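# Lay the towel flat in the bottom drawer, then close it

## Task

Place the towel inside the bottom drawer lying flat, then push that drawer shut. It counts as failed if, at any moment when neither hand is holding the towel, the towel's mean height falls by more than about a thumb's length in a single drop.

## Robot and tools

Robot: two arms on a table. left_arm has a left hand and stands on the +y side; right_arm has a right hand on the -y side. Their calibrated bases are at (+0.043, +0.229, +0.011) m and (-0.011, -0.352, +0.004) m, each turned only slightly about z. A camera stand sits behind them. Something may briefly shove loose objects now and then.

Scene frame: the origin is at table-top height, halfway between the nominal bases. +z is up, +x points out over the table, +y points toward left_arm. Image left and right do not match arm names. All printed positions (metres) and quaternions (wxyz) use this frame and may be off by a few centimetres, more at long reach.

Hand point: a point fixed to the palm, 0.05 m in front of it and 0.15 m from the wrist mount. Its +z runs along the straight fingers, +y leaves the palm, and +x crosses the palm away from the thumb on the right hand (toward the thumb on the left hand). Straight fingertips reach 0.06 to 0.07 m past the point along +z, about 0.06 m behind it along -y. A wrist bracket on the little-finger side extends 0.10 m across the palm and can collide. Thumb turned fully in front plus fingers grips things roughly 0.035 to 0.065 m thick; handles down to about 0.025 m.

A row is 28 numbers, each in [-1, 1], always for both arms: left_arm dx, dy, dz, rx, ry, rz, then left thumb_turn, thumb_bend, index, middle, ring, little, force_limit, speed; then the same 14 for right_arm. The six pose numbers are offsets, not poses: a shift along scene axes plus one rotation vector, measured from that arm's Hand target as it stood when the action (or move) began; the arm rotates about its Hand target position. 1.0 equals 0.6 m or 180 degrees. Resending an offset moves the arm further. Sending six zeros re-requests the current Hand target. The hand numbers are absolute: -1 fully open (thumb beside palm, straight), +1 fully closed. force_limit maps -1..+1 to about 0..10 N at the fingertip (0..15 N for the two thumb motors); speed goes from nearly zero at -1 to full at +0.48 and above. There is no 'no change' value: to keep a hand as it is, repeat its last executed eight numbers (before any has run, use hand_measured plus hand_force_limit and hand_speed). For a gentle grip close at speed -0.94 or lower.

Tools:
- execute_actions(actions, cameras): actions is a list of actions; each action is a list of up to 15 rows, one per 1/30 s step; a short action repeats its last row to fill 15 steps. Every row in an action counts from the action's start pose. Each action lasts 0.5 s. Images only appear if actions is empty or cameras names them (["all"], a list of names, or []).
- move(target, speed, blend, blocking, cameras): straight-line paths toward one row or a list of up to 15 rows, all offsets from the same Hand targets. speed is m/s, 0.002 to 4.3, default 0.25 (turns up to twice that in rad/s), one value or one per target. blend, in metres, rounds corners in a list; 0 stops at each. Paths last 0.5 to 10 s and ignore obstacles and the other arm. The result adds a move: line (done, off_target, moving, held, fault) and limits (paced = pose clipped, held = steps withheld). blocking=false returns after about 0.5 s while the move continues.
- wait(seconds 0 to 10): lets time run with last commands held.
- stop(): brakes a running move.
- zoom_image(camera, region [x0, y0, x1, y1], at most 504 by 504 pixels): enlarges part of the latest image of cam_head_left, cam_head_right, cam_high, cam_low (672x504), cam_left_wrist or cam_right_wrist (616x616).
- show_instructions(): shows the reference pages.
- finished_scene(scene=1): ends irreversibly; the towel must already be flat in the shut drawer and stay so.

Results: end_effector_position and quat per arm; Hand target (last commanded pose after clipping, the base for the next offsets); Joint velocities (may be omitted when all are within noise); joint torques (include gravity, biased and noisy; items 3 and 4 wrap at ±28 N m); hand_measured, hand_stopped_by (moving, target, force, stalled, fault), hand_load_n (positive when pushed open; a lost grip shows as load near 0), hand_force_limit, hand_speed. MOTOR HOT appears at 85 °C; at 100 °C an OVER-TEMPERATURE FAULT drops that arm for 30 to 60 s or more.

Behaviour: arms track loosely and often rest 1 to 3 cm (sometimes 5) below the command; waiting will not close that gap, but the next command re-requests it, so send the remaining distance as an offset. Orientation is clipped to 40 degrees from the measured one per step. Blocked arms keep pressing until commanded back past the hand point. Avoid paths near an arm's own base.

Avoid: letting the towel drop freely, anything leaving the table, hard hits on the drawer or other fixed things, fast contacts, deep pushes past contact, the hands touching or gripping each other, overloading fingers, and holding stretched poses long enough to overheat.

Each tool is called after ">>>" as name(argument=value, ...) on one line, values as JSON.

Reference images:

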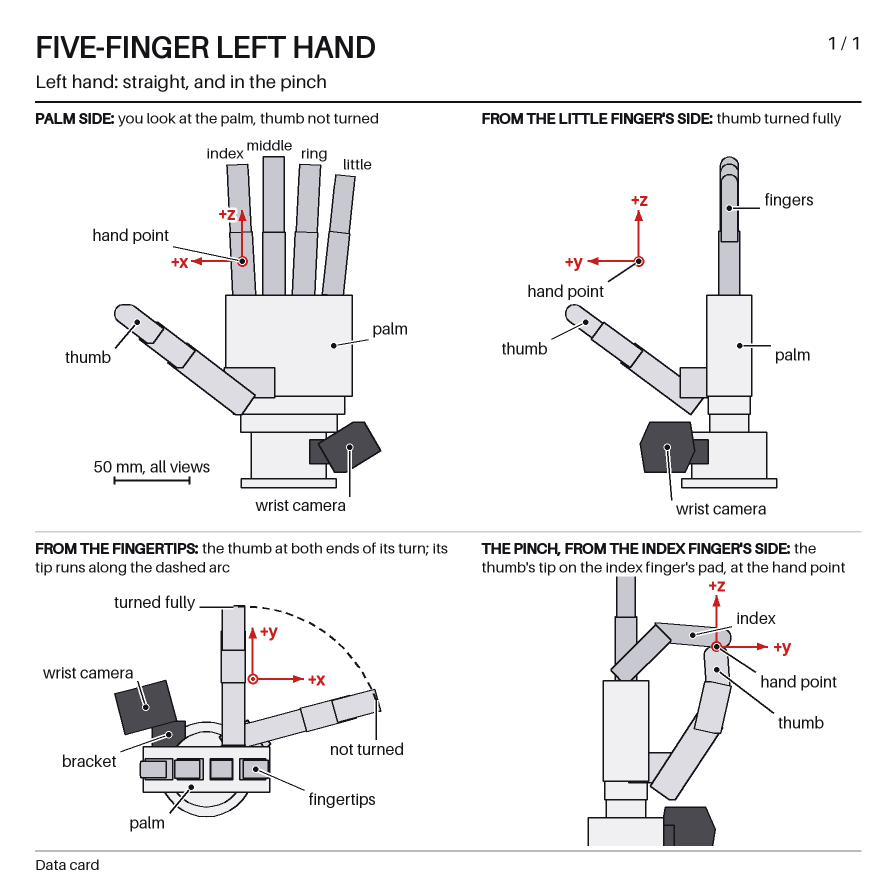

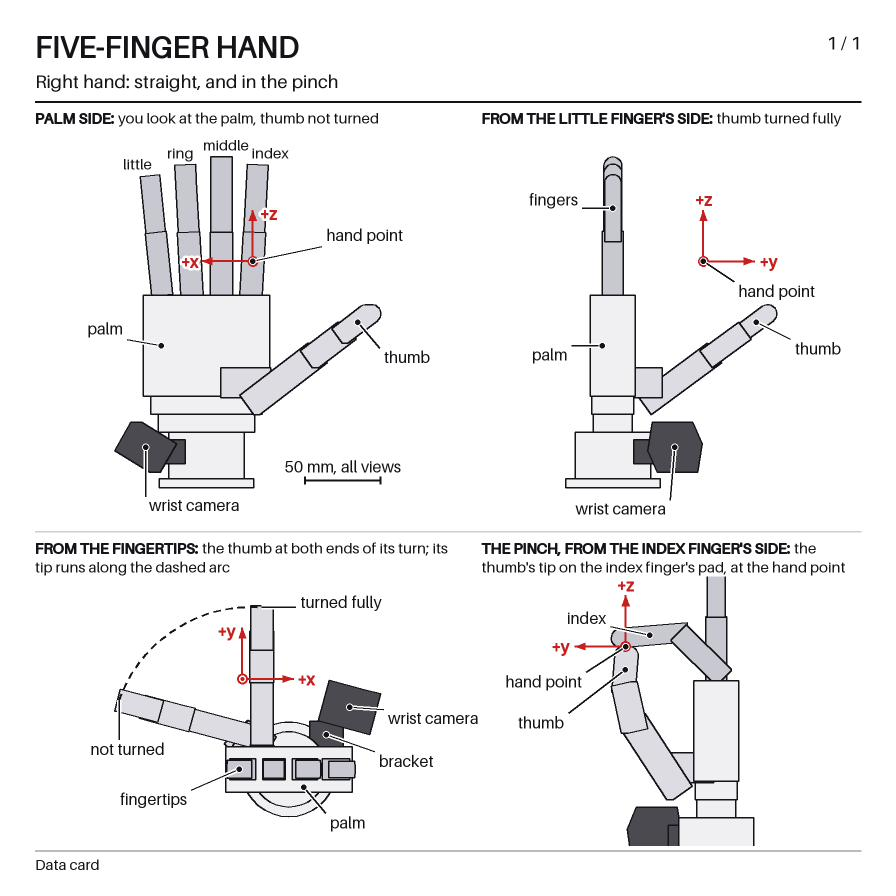

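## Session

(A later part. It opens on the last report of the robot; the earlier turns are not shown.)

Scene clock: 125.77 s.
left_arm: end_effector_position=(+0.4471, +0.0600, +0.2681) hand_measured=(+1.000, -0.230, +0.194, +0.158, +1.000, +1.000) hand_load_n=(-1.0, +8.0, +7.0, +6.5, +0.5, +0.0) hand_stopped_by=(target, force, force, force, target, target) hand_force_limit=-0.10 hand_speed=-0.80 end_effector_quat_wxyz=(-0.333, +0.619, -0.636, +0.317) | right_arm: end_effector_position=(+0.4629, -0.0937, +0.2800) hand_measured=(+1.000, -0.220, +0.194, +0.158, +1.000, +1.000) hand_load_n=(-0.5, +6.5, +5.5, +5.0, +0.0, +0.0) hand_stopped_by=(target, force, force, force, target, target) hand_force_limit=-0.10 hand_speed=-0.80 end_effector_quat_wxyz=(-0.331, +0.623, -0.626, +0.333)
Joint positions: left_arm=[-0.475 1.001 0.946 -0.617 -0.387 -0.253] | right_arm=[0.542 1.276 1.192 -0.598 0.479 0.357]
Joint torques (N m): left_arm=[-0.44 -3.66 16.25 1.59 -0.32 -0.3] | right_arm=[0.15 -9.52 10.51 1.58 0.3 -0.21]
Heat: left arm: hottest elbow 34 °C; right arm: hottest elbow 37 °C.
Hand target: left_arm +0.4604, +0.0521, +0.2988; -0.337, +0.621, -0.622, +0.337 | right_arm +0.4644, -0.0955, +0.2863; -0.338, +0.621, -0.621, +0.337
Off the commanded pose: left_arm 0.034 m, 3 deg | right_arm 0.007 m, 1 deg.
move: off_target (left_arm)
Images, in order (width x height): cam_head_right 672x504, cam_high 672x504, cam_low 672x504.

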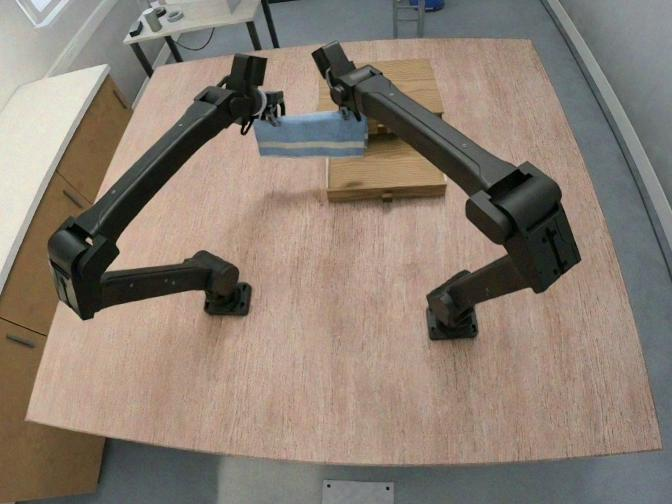

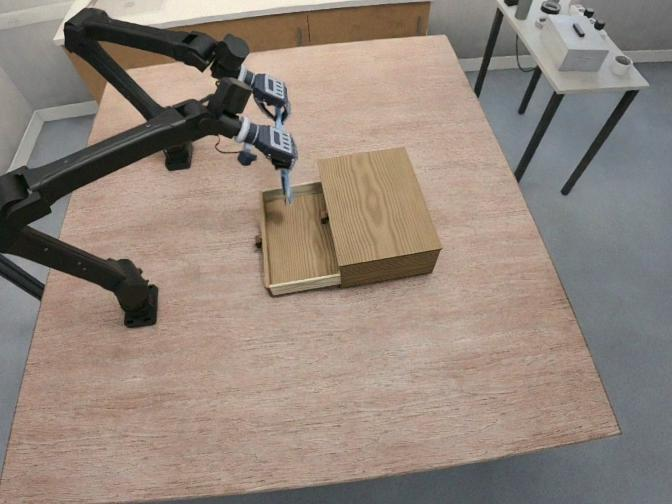

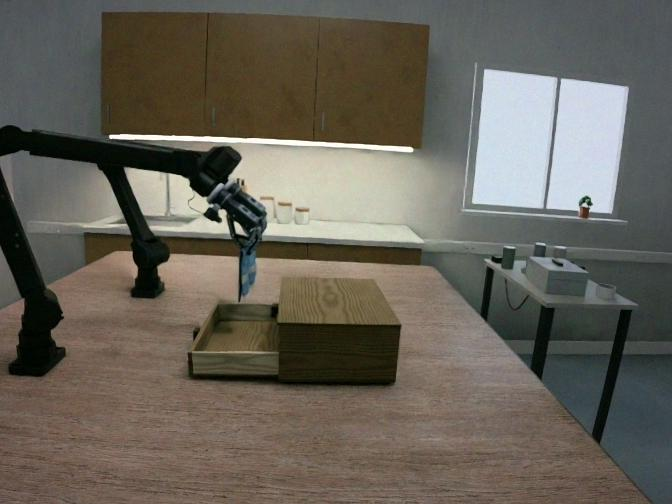

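>>> move(target=[-0.0,-0.2333,-0.02,0,0,0,1,0.15,0.5,0.5,1,1,-0.1,-0.8,-0.0,-0.2333,-0.02,0,0,0,1,0.15,0.5,0.5,1,1,-0.1,-0.8], speed=0.12, cameras=["cam_low","cam_high","cam_head_right","cam_head_left"])

>>> zoom_image(camera="cam_low", region=[160, 200, 310, 390])

>>> zoom_image(camera="cam_head_right", region=[270, 60, 470, 260])

Scene clock: 128.37 s.
left_arm: end_effector_position=(+0.4487, -0.0764, +0.2586) hand_measured=(+1.000, -0.230, +0.194, +0.158, +1.000, +1.000) hand_load_n=(-0.5, +8.0, +7.0, +7.0, +0.0, +0.0) hand_stopped_by=(target, force, force, force, target, target) hand_force_limit=-0.10 hand_speed=-0.80 end_effector_quat_wxyz=(-0.338, +0.616, -0.636, +0.318) | right_arm: end_effector_position=(+0.4635, -0.2330, +0.2683) hand_measured=(+1.000, -0.220, +0.194, +0.158, +1.000, +1.000) hand_load_n=(-0.5, +7.0, +5.5, +5.0, +0.0, +0.0) hand_stopped_by=(target, force, force, force, target, target) hand_force_limit=-0.10 hand_speed=-0.80 end_effector_quat_wxyz=(-0.332, +0.622, -0.628, +0.329)
Joint positions: left_arm=[-0.789 1.244 1.114 -0.651 -0.629 -0.482] | right_arm=[0.206 1.119 1.026 -0.519 0.204 0.151]
Joint torques (N m): left_arm=[-0.03 -6.42 15.75 1.22 -0.53 -0.28] | right_arm=[-0.62 -7.24 10.56 1.72 0.19 -0.19]
Heat: left arm: hottest elbow 34 °C; right arm: hottest elbow 37 °C.
Hand target: left_arm +0.4604, -0.0878, +0.2869; -0.337, +0.621, -0.622, +0.337 | right_arm +0.4645, -0.2356, +0.2744; -0.338, +0.621, -0.621, +0.337
Off the commanded pose: left_arm 0.033 m, 3 deg | right_arm 0.007 m, 1 deg.
move: off_target (left_arm)
Images, in order (width x height): cam_head_left 672x504, cam_head_right 672x504, cam_high 672x504, cam_low 672x504.

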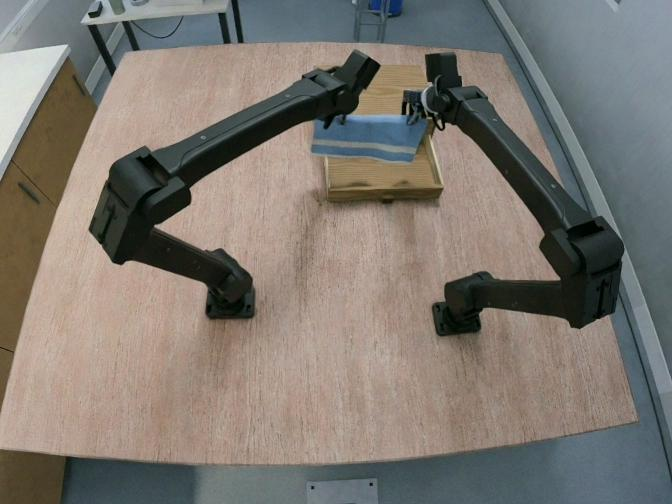

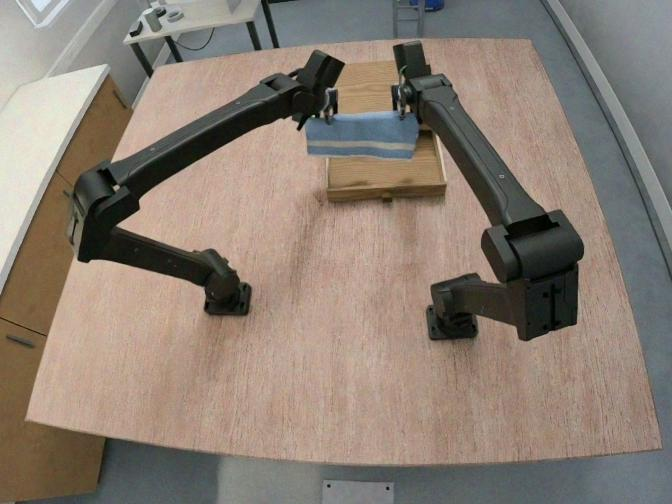

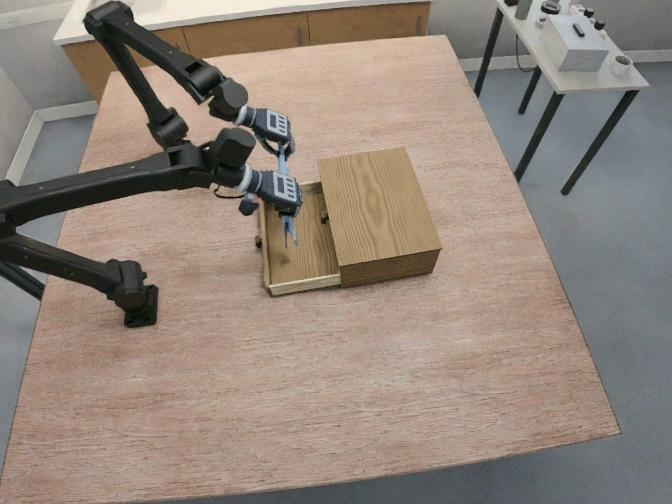

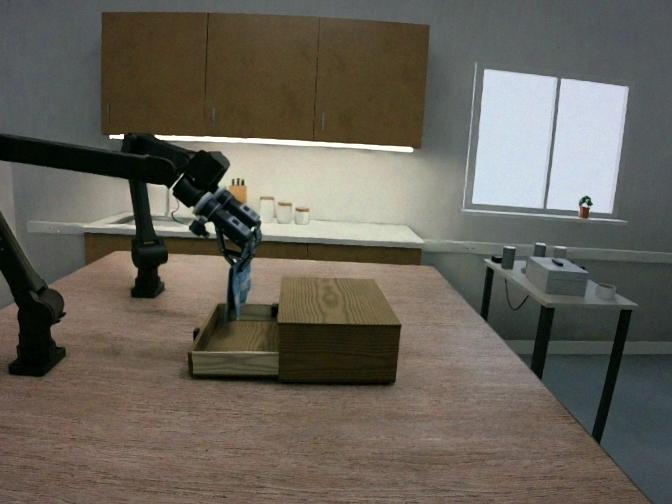

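Scaled by 2.653 from the camera's 672x504 image, which has a finer 960x720 frame.

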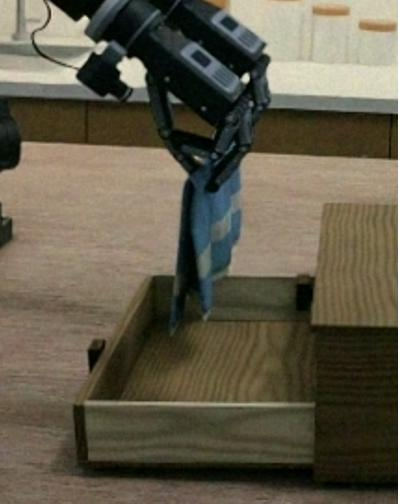

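Scaled by 2.520 from the camera's 672x504 image, which has a finer 960x720 frame.

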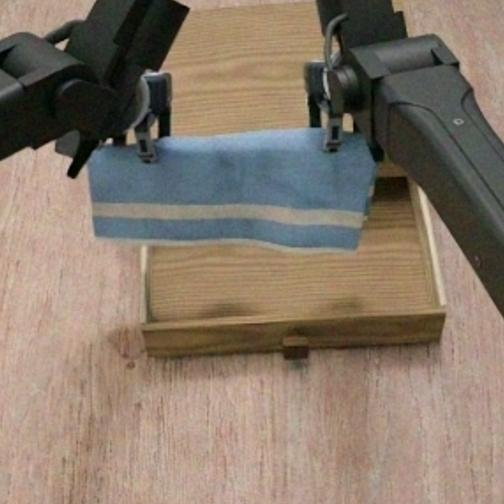

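>>> move(target=[-0.0,-0.0833,-0.0,0,0,0,1,0.15,0.5,0.5,1,1,-0.1,-0.8,-0.0,-0.0833,-0.0,0,0,0,1,0.15,0.5,0.5,1,1,-0.1,-0.8], speed=0.08, cameras=["cam_low","cam_high","cam_head_right","cam_head_left","cam_right_wrist","cam_left_wrist"])

>>> zoom_image(camera="cam_head_left", region=[270, 60, 470, 260])

>>> zoom_image(camera="cam_head_right", region=[270, 60, 470, 260])

>>> zoom_image(camera="cam_high", region=[220, 100, 380, 310])

Scene clock: 131.30 s.
left_arm: end_effector_position=(+0.4503, -0.1241, +0.2610) hand_measured=(+1.000, -0.230, +0.194, +0.158, +1.000, +1.000) hand_load_n=(-0.5, +8.0, +7.0, +7.0, +0.0, +0.0) hand_stopped_by=(target, force, force, force, target, target) hand_force_limit=-0.10 hand_speed=-0.80 end_effector_quat_wxyz=(-0.340, +0.616, -0.635, +0.318) | right_arm: end_effector_position=(+0.4637, -0.2811, +0.2678) hand_measured=(+1.000, -0.220, +0.194, +0.158, +1.000, +1.000) hand_load_n=(+0.0, +7.0, +5.5, +5.0, +0.0, +0.0) hand_stopped_by=(target, force, force, force, target, target) hand_force_limit=-0.10 hand_speed=-0.80 end_effector_quat_wxyz=(-0.333, +0.623, -0.628, +0.327)
Joint positions: left_arm=[-0.867 1.343 1.213 -0.692 -0.687 -0.552] | right_arm=[0.07 1.095 1.006 -0.513 0.087 0.073]
Joint torques (N m): left_arm=[-0.44 -7.06 15.62 1.31 -0.6 -0.32] | right_arm=[-1.2 -7.59 10.54 1.78 0.12 -0.22]
Heat: left arm: hottest elbow 35 °C; right arm: hottest elbow 37 °C.
Hand target: left_arm +0.4604, -0.1378, +0.2870; -0.338, +0.621, -0.622, +0.337 | right_arm +0.4645, -0.2854, +0.2744; -0.338, +0.621, -0.621, +0.337
Off the commanded pose: left_arm 0.031 m, 3 deg | right_arm 0.008 m, 2 deg.
move: off_target (left_arm)

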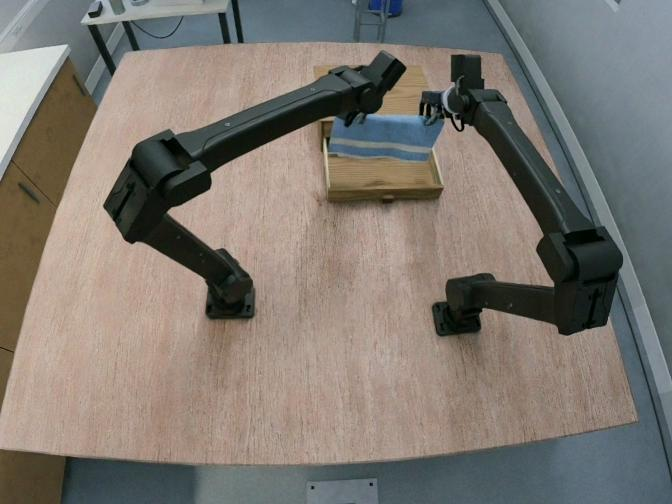

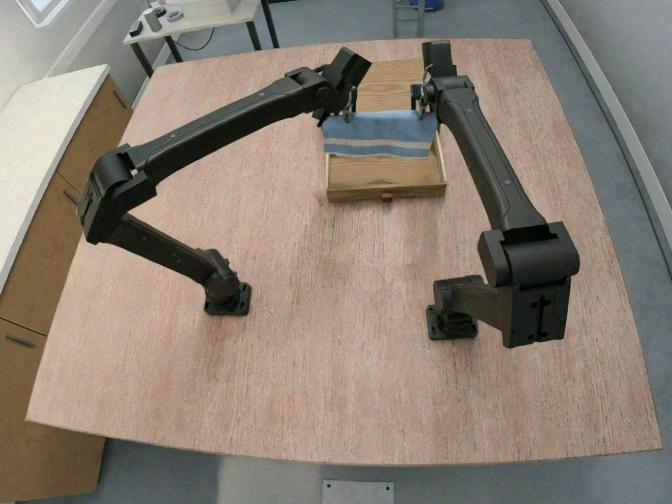

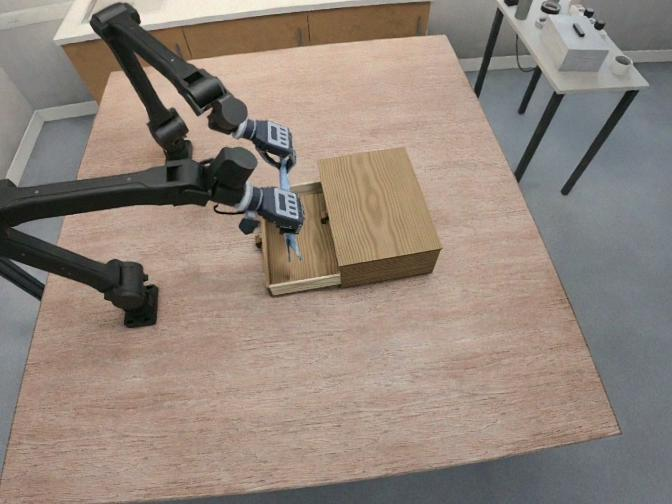

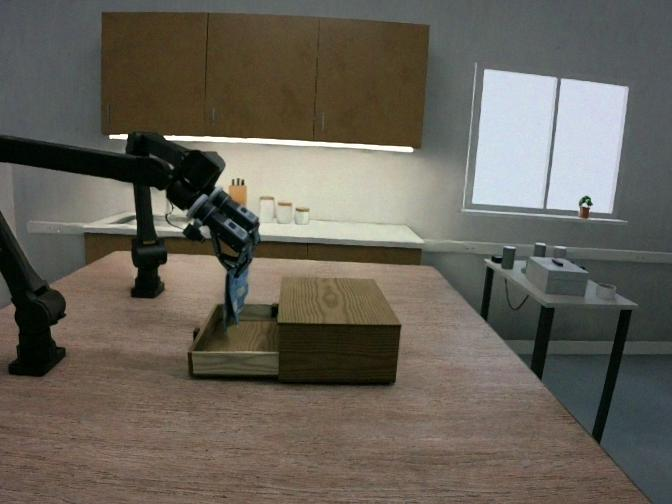

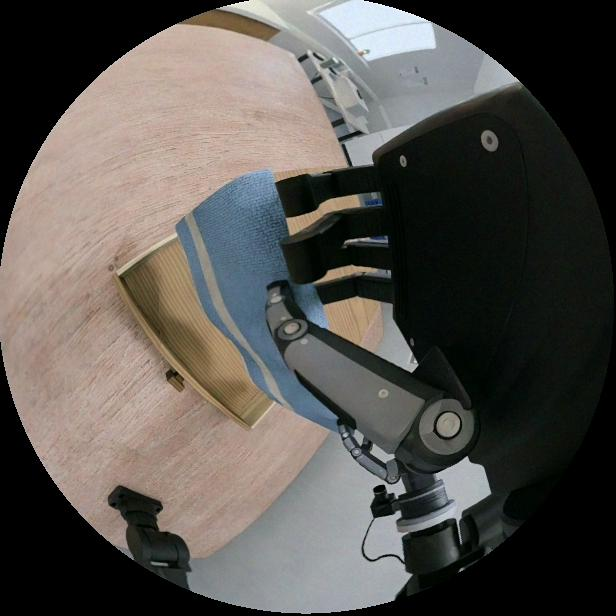

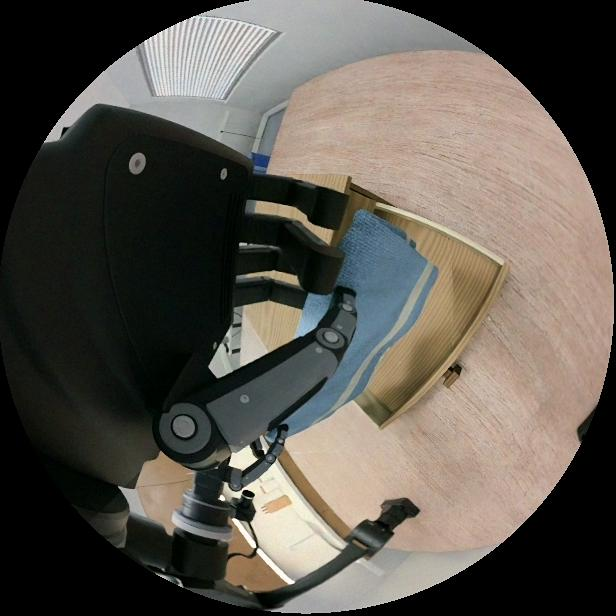

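Scaled by 2.520 from the camera's 672x504 image, which has a finer 960x720 frame.

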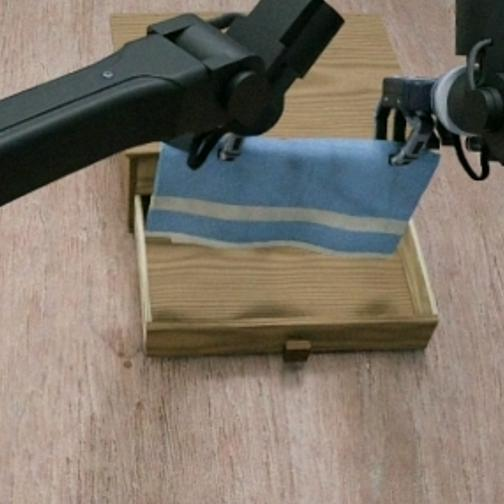

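Scaled by 2.520 from the camera's 672x504 image, which has a finer 960x720 frame.

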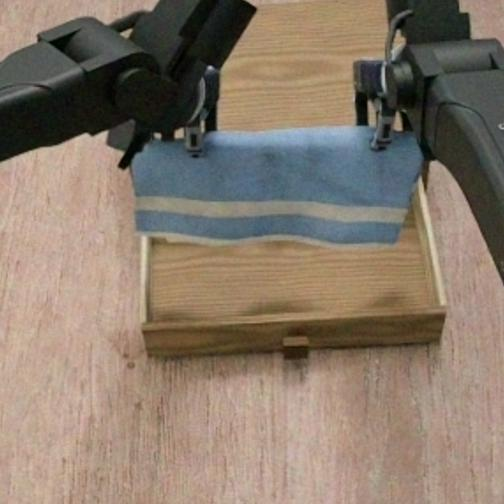

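Scaled by 2.400 from the camera's 672x504 image, which has a finer 960x720 frame.

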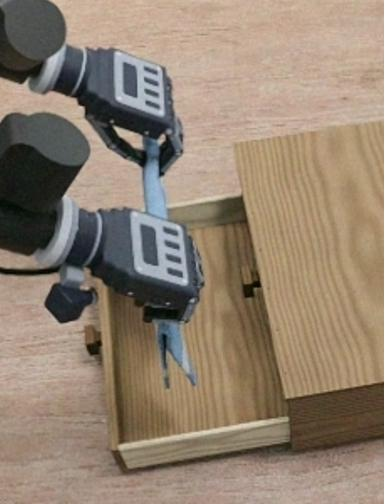

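>>> move(target=[0.0583,-0.0467,-0.0,0,0,0,1,0.15,0.5,0.5,1,1,-0.1,-0.8,0.0583,-0.0467,-0.0,0,0,0,1,0.15,0.5,0.5,1,1,-0.1,-0.8], speed=0.06, cameras=["cam_low","cam_high","cam_head_right","cam_head_left"])

>>> zoom_image(camera="cam_head_left", region=[270, 60, 470, 260])

>>> zoom_image(camera="cam_head_right", region=[270, 60, 470, 260])

>>> zoom_image(camera="cam_high", region=[220, 100, 380, 310])

>>> zoom_image(camera="cam_low", region=[170, 210, 310, 390])

Scene clock: 141.07 s.
left_arm: end_effector_position=(+0.4793, -0.1560, +0.2603) hand_measured=(+1.000, -0.230, +0.194, +0.158, +1.000, +1.000) hand_load_n=(-0.5, +8.5, +7.0, +7.0, +0.0, +0.0) hand_stopped_by=(target, force, force, force, target, target) hand_force_limit=-0.10 hand_speed=-0.80 end_effector_quat_wxyz=(-0.337, +0.618, -0.635, +0.319) | right_arm: end_effector_position=(+0.4818, -0.3095, +0.2526) hand_measured=(+1.000, -0.220, +0.194, +0.158, +1.000, +1.000) hand_load_n=(+0.0, +7.0, +5.5, +5.0, +0.0, +0.0) hand_stopped_by=(target, force, force, force, target, target) hand_force_limit=-0.10 hand_speed=-0.80 end_effector_quat_wxyz=(-0.326, +0.626, -0.631, +0.321)
Joint positions: left_arm=[-0.862 1.455 1.325 -0.692 -0.679 -0.552] | right_arm=[-0.013 1.155 1.02 -0.485 0.019 0.027]
Joint torques (N m): left_arm=[0.62 -8.94 15.76 1.51 -0.38 -0.18] | right_arm=[-0.73 -5.42 14.93 1.72 0.04 -0.2]
Heat: left arm: hottest elbow 37 °C; right arm: hottest elbow 37 °C.
Hand target: left_arm +0.4954, -0.1659, +0.2868; -0.337, +0.621, -0.622, +0.337 | right_arm +0.4995, -0.3136, +0.2745; -0.338, +0.621, -0.621, +0.337
Off the commanded pose: left_arm 0.033 m, 3 deg | right_arm 0.028 m, 3 deg.
move: off_target (left_arm, right_arm)
Images, in order (width x height): cam_head_left 672x504, cam_head_right 672x504, cam_high 672x504, cam_low 672x504.

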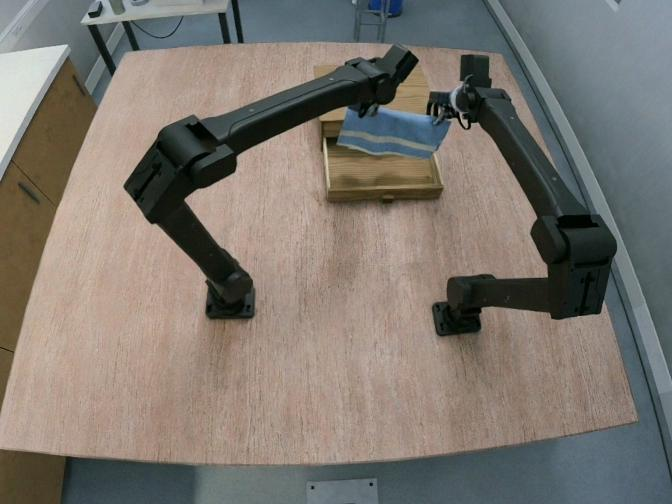

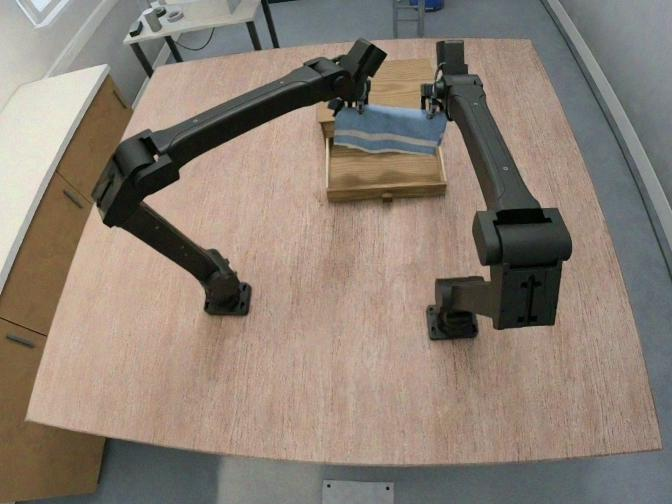

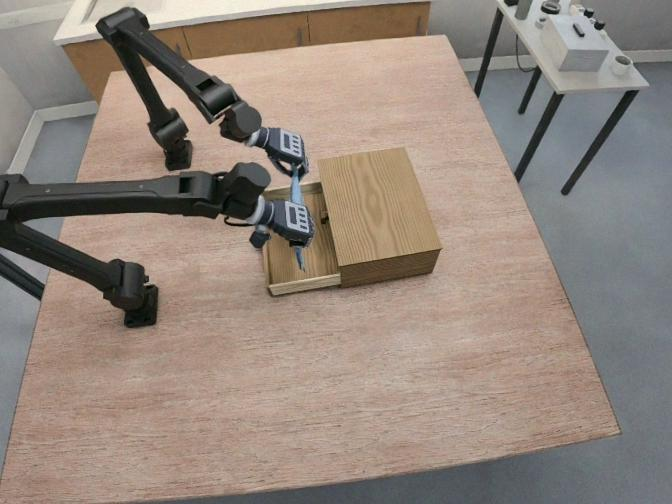

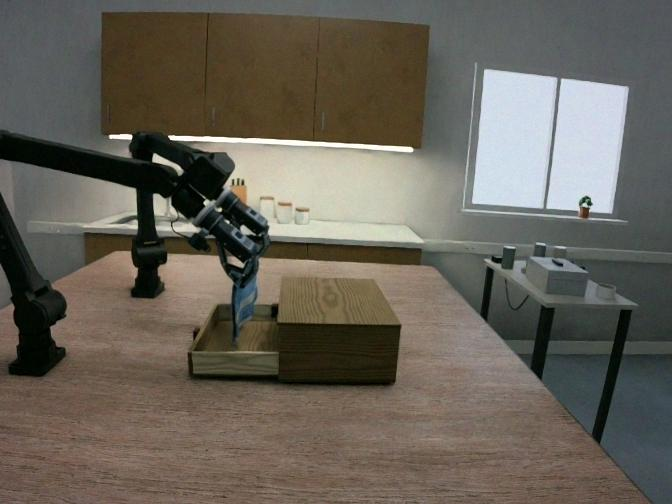

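Scaled by 2.520 from the camera's 672x504 image, which has a finer 960x720 frame.

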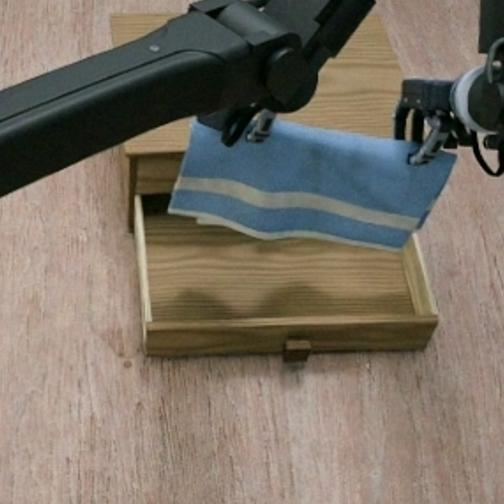

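Scaled by 2.520 from the camera's 672x504 image, which has a finer 960x720 frame.

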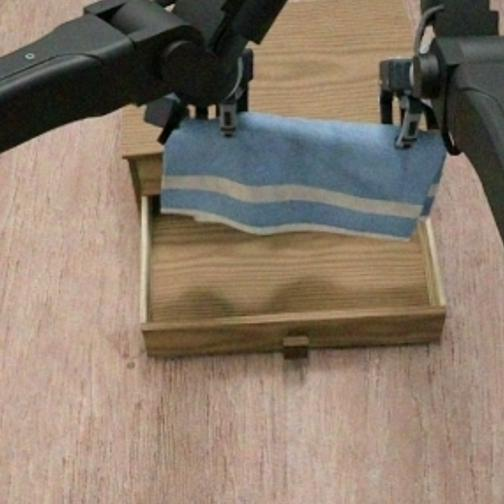

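Scaled by 2.400 from the camera's 672x504 image, which has a finer 960x720 frame.

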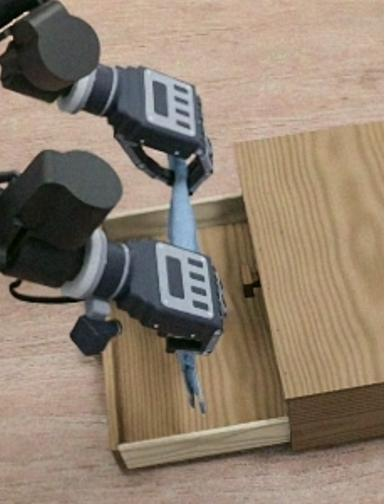

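Scaled by 2.800 from the camera's 672x504 image, which has a finer 960x720 frame.

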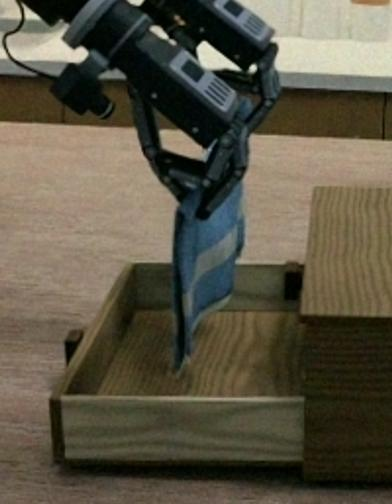

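>>> move(target=[0.0,0.005,-0.1033,0,0,0,1,0.15,0.5,0.5,1,1,-0.1,-0.8,0.0083,0.005,-0.0833,0,0,0,1,0.15,0.5,0.5,1,1,-0.1,-0.8], speed=0.06, cameras=["cam_low","cam_high","cam_head_right"])

>>> zoom_image(camera="cam_head_right", region=[270, 60, 470, 260])

>>> zoom_image(camera="cam_high", region=[220, 100, 380, 310])

>>> zoom_image(camera="cam_low", region=[170, 210, 310, 390])

Scene clock: 143.60 s.
left_arm: end_effector_position=(+0.4891, -0.1631, +0.2307) hand_measured=(+1.000, -0.230, +0.194, +0.158, +1.000, +1.000) hand_load_n=(-0.5, +8.0, +7.0, +7.0, +0.0, +0.0) hand_stopped_by=(target, force, force, force, target, target) hand_force_limit=-0.10 hand_speed=-0.80 end_effector_quat_wxyz=(-0.336, +0.620, -0.624, +0.337) | right_arm: end_effector_position=(+0.5002, -0.3097, +0.2296) hand_measured=(+1.000, -0.220, +0.194, +0.158, +1.000, +1.000) hand_load_n=(-0.5, +6.5, +5.0, +5.0, +0.0, +0.0) hand_stopped_by=(target, force, force, force, target, target) hand_force_limit=-0.10 hand_speed=-0.80 end_effector_quat_wxyz=(-0.340, +0.618, -0.624, +0.336)
Joint positions: left_arm=[-0.857 1.48 1.255 -0.554 -0.677 -0.552] | right_arm=[-0.013 1.196 0.968 -0.346 0.023 0.026]
Joint torques (N m): left_arm=[0.44 -9.29 9.55 2.62 -0.34 -0.13] | right_arm=[0.03 -6.59 10.47 1.73 0.12 -0.11]
Heat: left arm: hottest elbow 37 °C; right arm: hottest elbow 37 °C.
Hand target: left_arm +0.4955, -0.1630, +0.2250; -0.338, +0.621, -0.622, +0.337 | right_arm +0.5044, -0.3106, +0.2243; -0.338, +0.621, -0.621, +0.337
Off the commanded pose: left_arm 0.009 m, 0 deg | right_arm 0.007 m, 1 deg.
move: done
Images, in order (width x height): cam_head_right 672x504, cam_high 672x504, cam_low 672x504.

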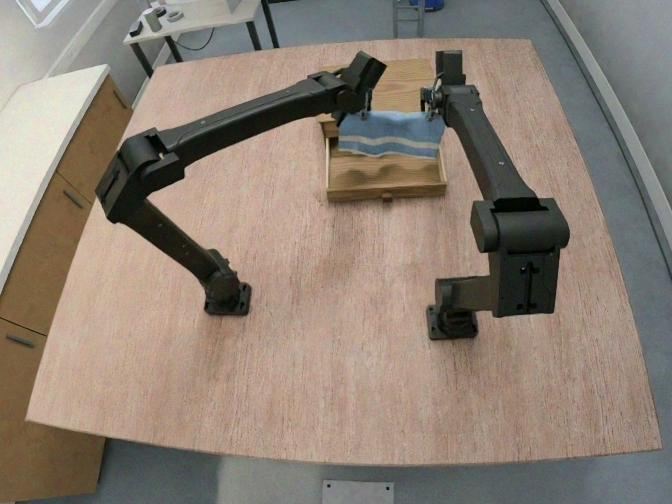

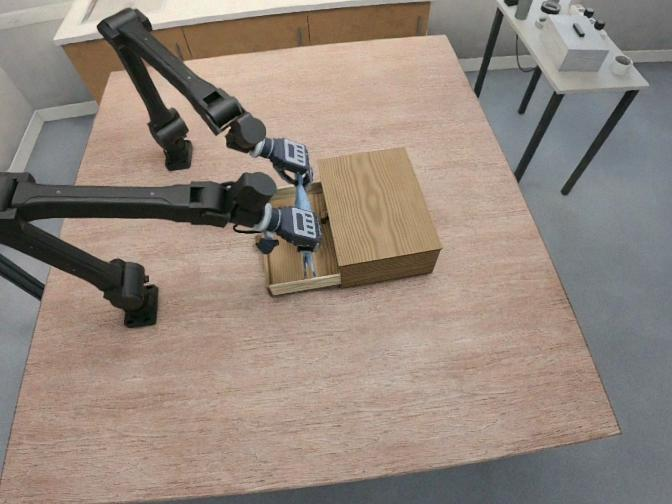

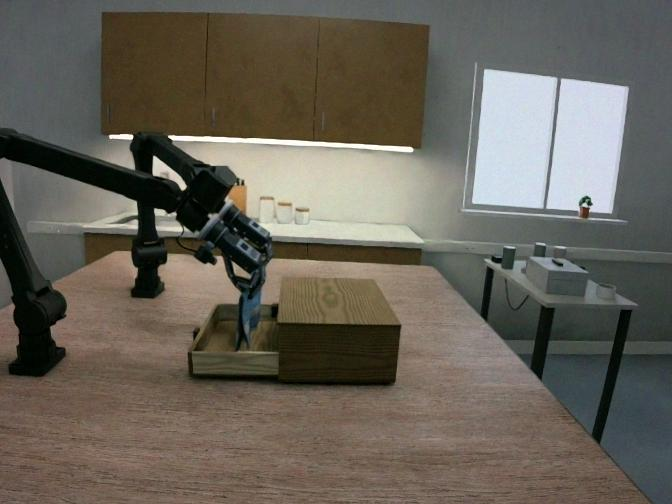

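Scaled by 2.520 from the camera's 672x504 image, which has a finer 960x720 frame.

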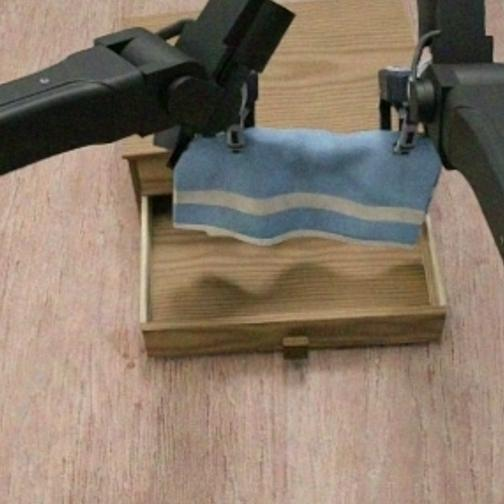

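Scaled by 2.400 from the camera's 672x504 image, which has a finer 960x720 frame.

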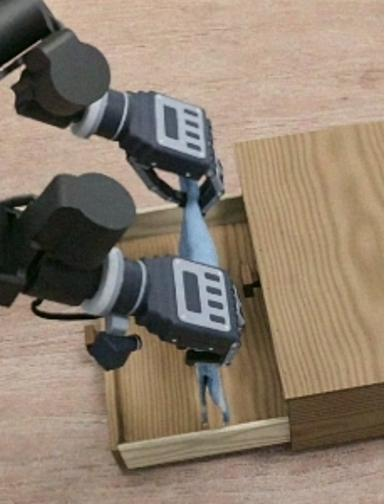

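Scaled by 2.800 from the camera's 672x504 image, which has a finer 960x720 frame.

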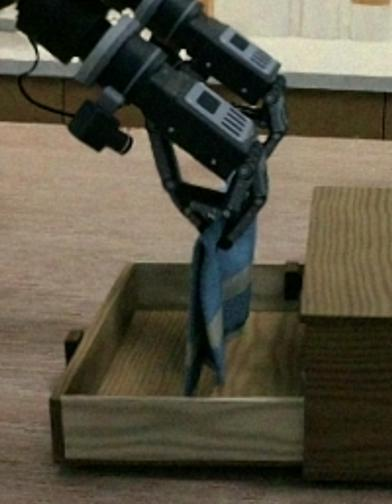

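>>> move(target=[0.05,0.0167,-0.04,0,0,0,1,0.15,0.5,0.5,1,1,-0.1,-0.8,0.045,0.0167,-0.04,0,0,0,1,0.15,0.5,0.5,1,1,-0.1,-0.8], speed=0.06, cameras=["cam_low","cam_high","cam_head_right","cam_head_left"])

>>> zoom_image(camera="cam_head_right", region=[270, 60, 470, 260])

>>> zoom_image(camera="cam_head_left", region=[270, 60, 470, 260])

>>> zoom_image(camera="cam_high", region=[220, 100, 380, 310])

>>> zoom_image(camera="cam_low", region=[170, 210, 310, 390])

Scene clock: 146.07 s.
left_arm: end_effector_position=(+0.5204, -0.1536, +0.2077) hand_measured=(+1.000, -0.230, +0.194, +0.158, +1.000, +1.000) hand_load_n=(-0.5, +8.0, +6.5, +7.0, +0.0, +0.0) hand_stopped_by=(target, force, force, force, target, target) hand_force_limit=-0.10 hand_speed=-0.80 end_effector_quat_wxyz=(-0.334, +0.624, -0.620, +0.338) | right_arm: end_effector_position=(+0.5230, -0.3046, +0.1974) hand_measured=(+1.000, -0.220, +0.194, +0.158, +1.000, +1.000) hand_load_n=(+0.0, +7.0, +5.5, +5.0, +0.0, +0.0) hand_stopped_by=(target, force, force, force, target, target) hand_force_limit=-0.10 hand_speed=-0.80 end_effector_quat_wxyz=(-0.332, +0.622, -0.625, +0.334)
Joint positions: left_arm=[-0.796 1.527 1.24 -0.46 -0.634 -0.512] | right_arm=[0.002 1.29 0.968 -0.267 0.041 0.026]
Joint torques (N m): left_arm=[0.38 -9.47 9.36 2.65 -0.33 -0.07] | right_arm=[-0.03 -7.65 11.43 1.7 0.12 -0.01]
Heat: left arm: hottest elbow 37 °C; right arm: hottest elbow 37 °C.
Hand target: left_arm +0.5254, -0.1529, +0.2010; -0.337, +0.621, -0.622, +0.337 | right_arm +0.5314, -0.3004, +0.2002; -0.338, +0.621, -0.621, +0.337
Off the commanded pose: left_arm 0.008 m, 1 deg | right_arm 0.010 m, 1 deg.
move: done
Images, in order (width x height): cam_head_left 672x504, cam_head_right 672x504, cam_high 672x504, cam_low 672x504.

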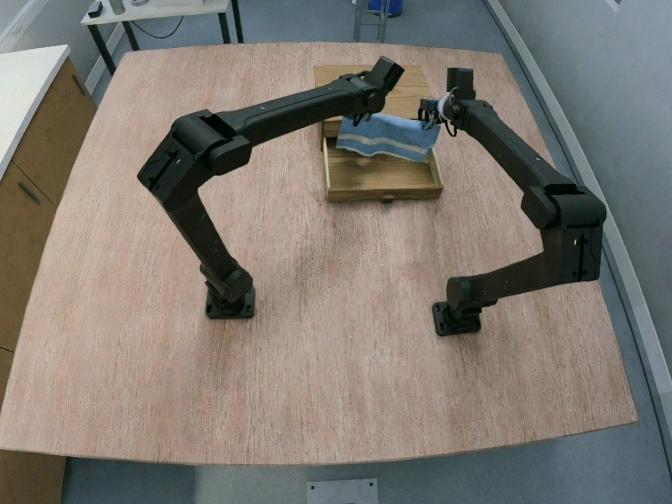

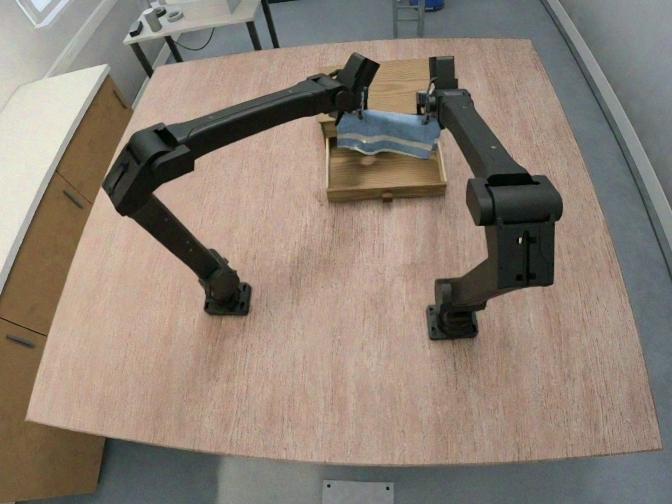

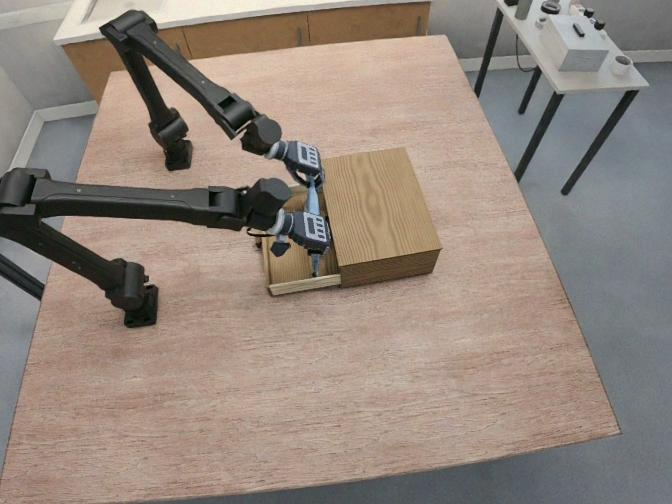

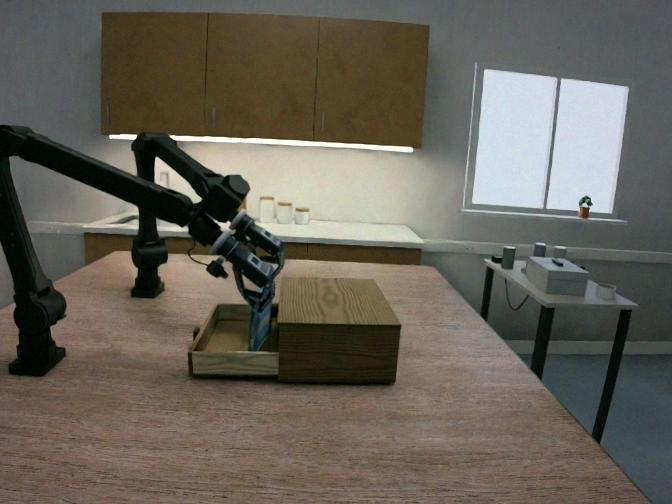

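Scaled by 2.520 from the camera's 672x504 image, which has a finer 960x720 frame.

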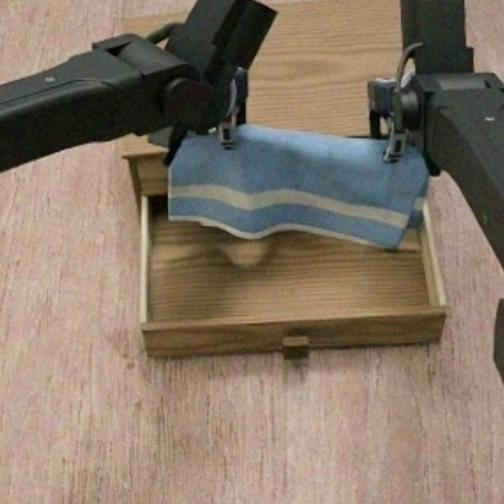

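Scaled by 2.520 from the camera's 672x504 image, which has a finer 960x720 frame.

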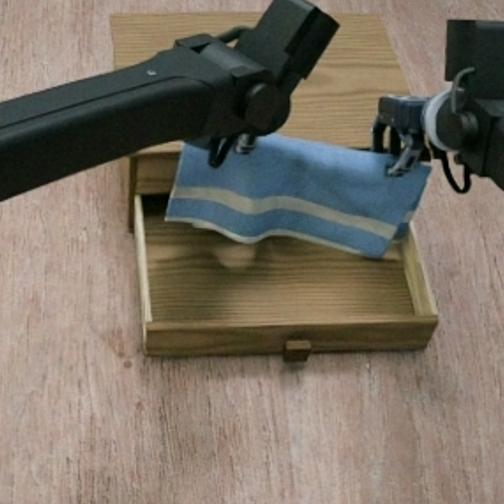

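Scaled by 2.400 from the camera's 672x504 image, which has a finer 960x720 frame.

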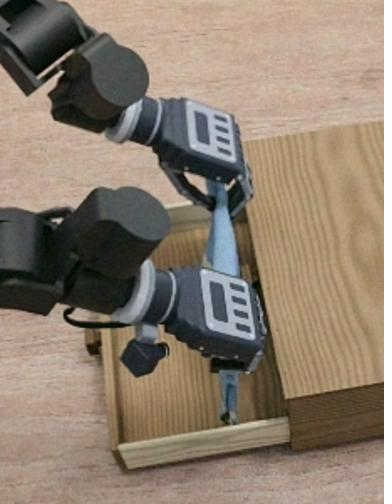

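Scaled by 2.800 from the camera's 672x504 image, which has a finer 960x720 frame.

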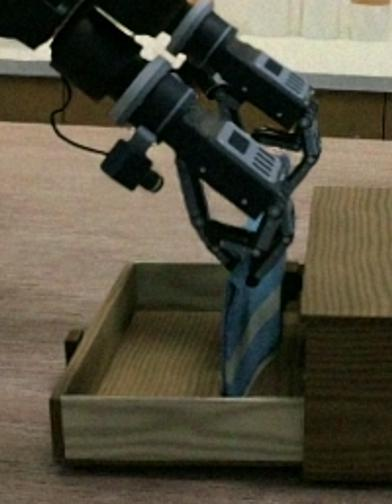

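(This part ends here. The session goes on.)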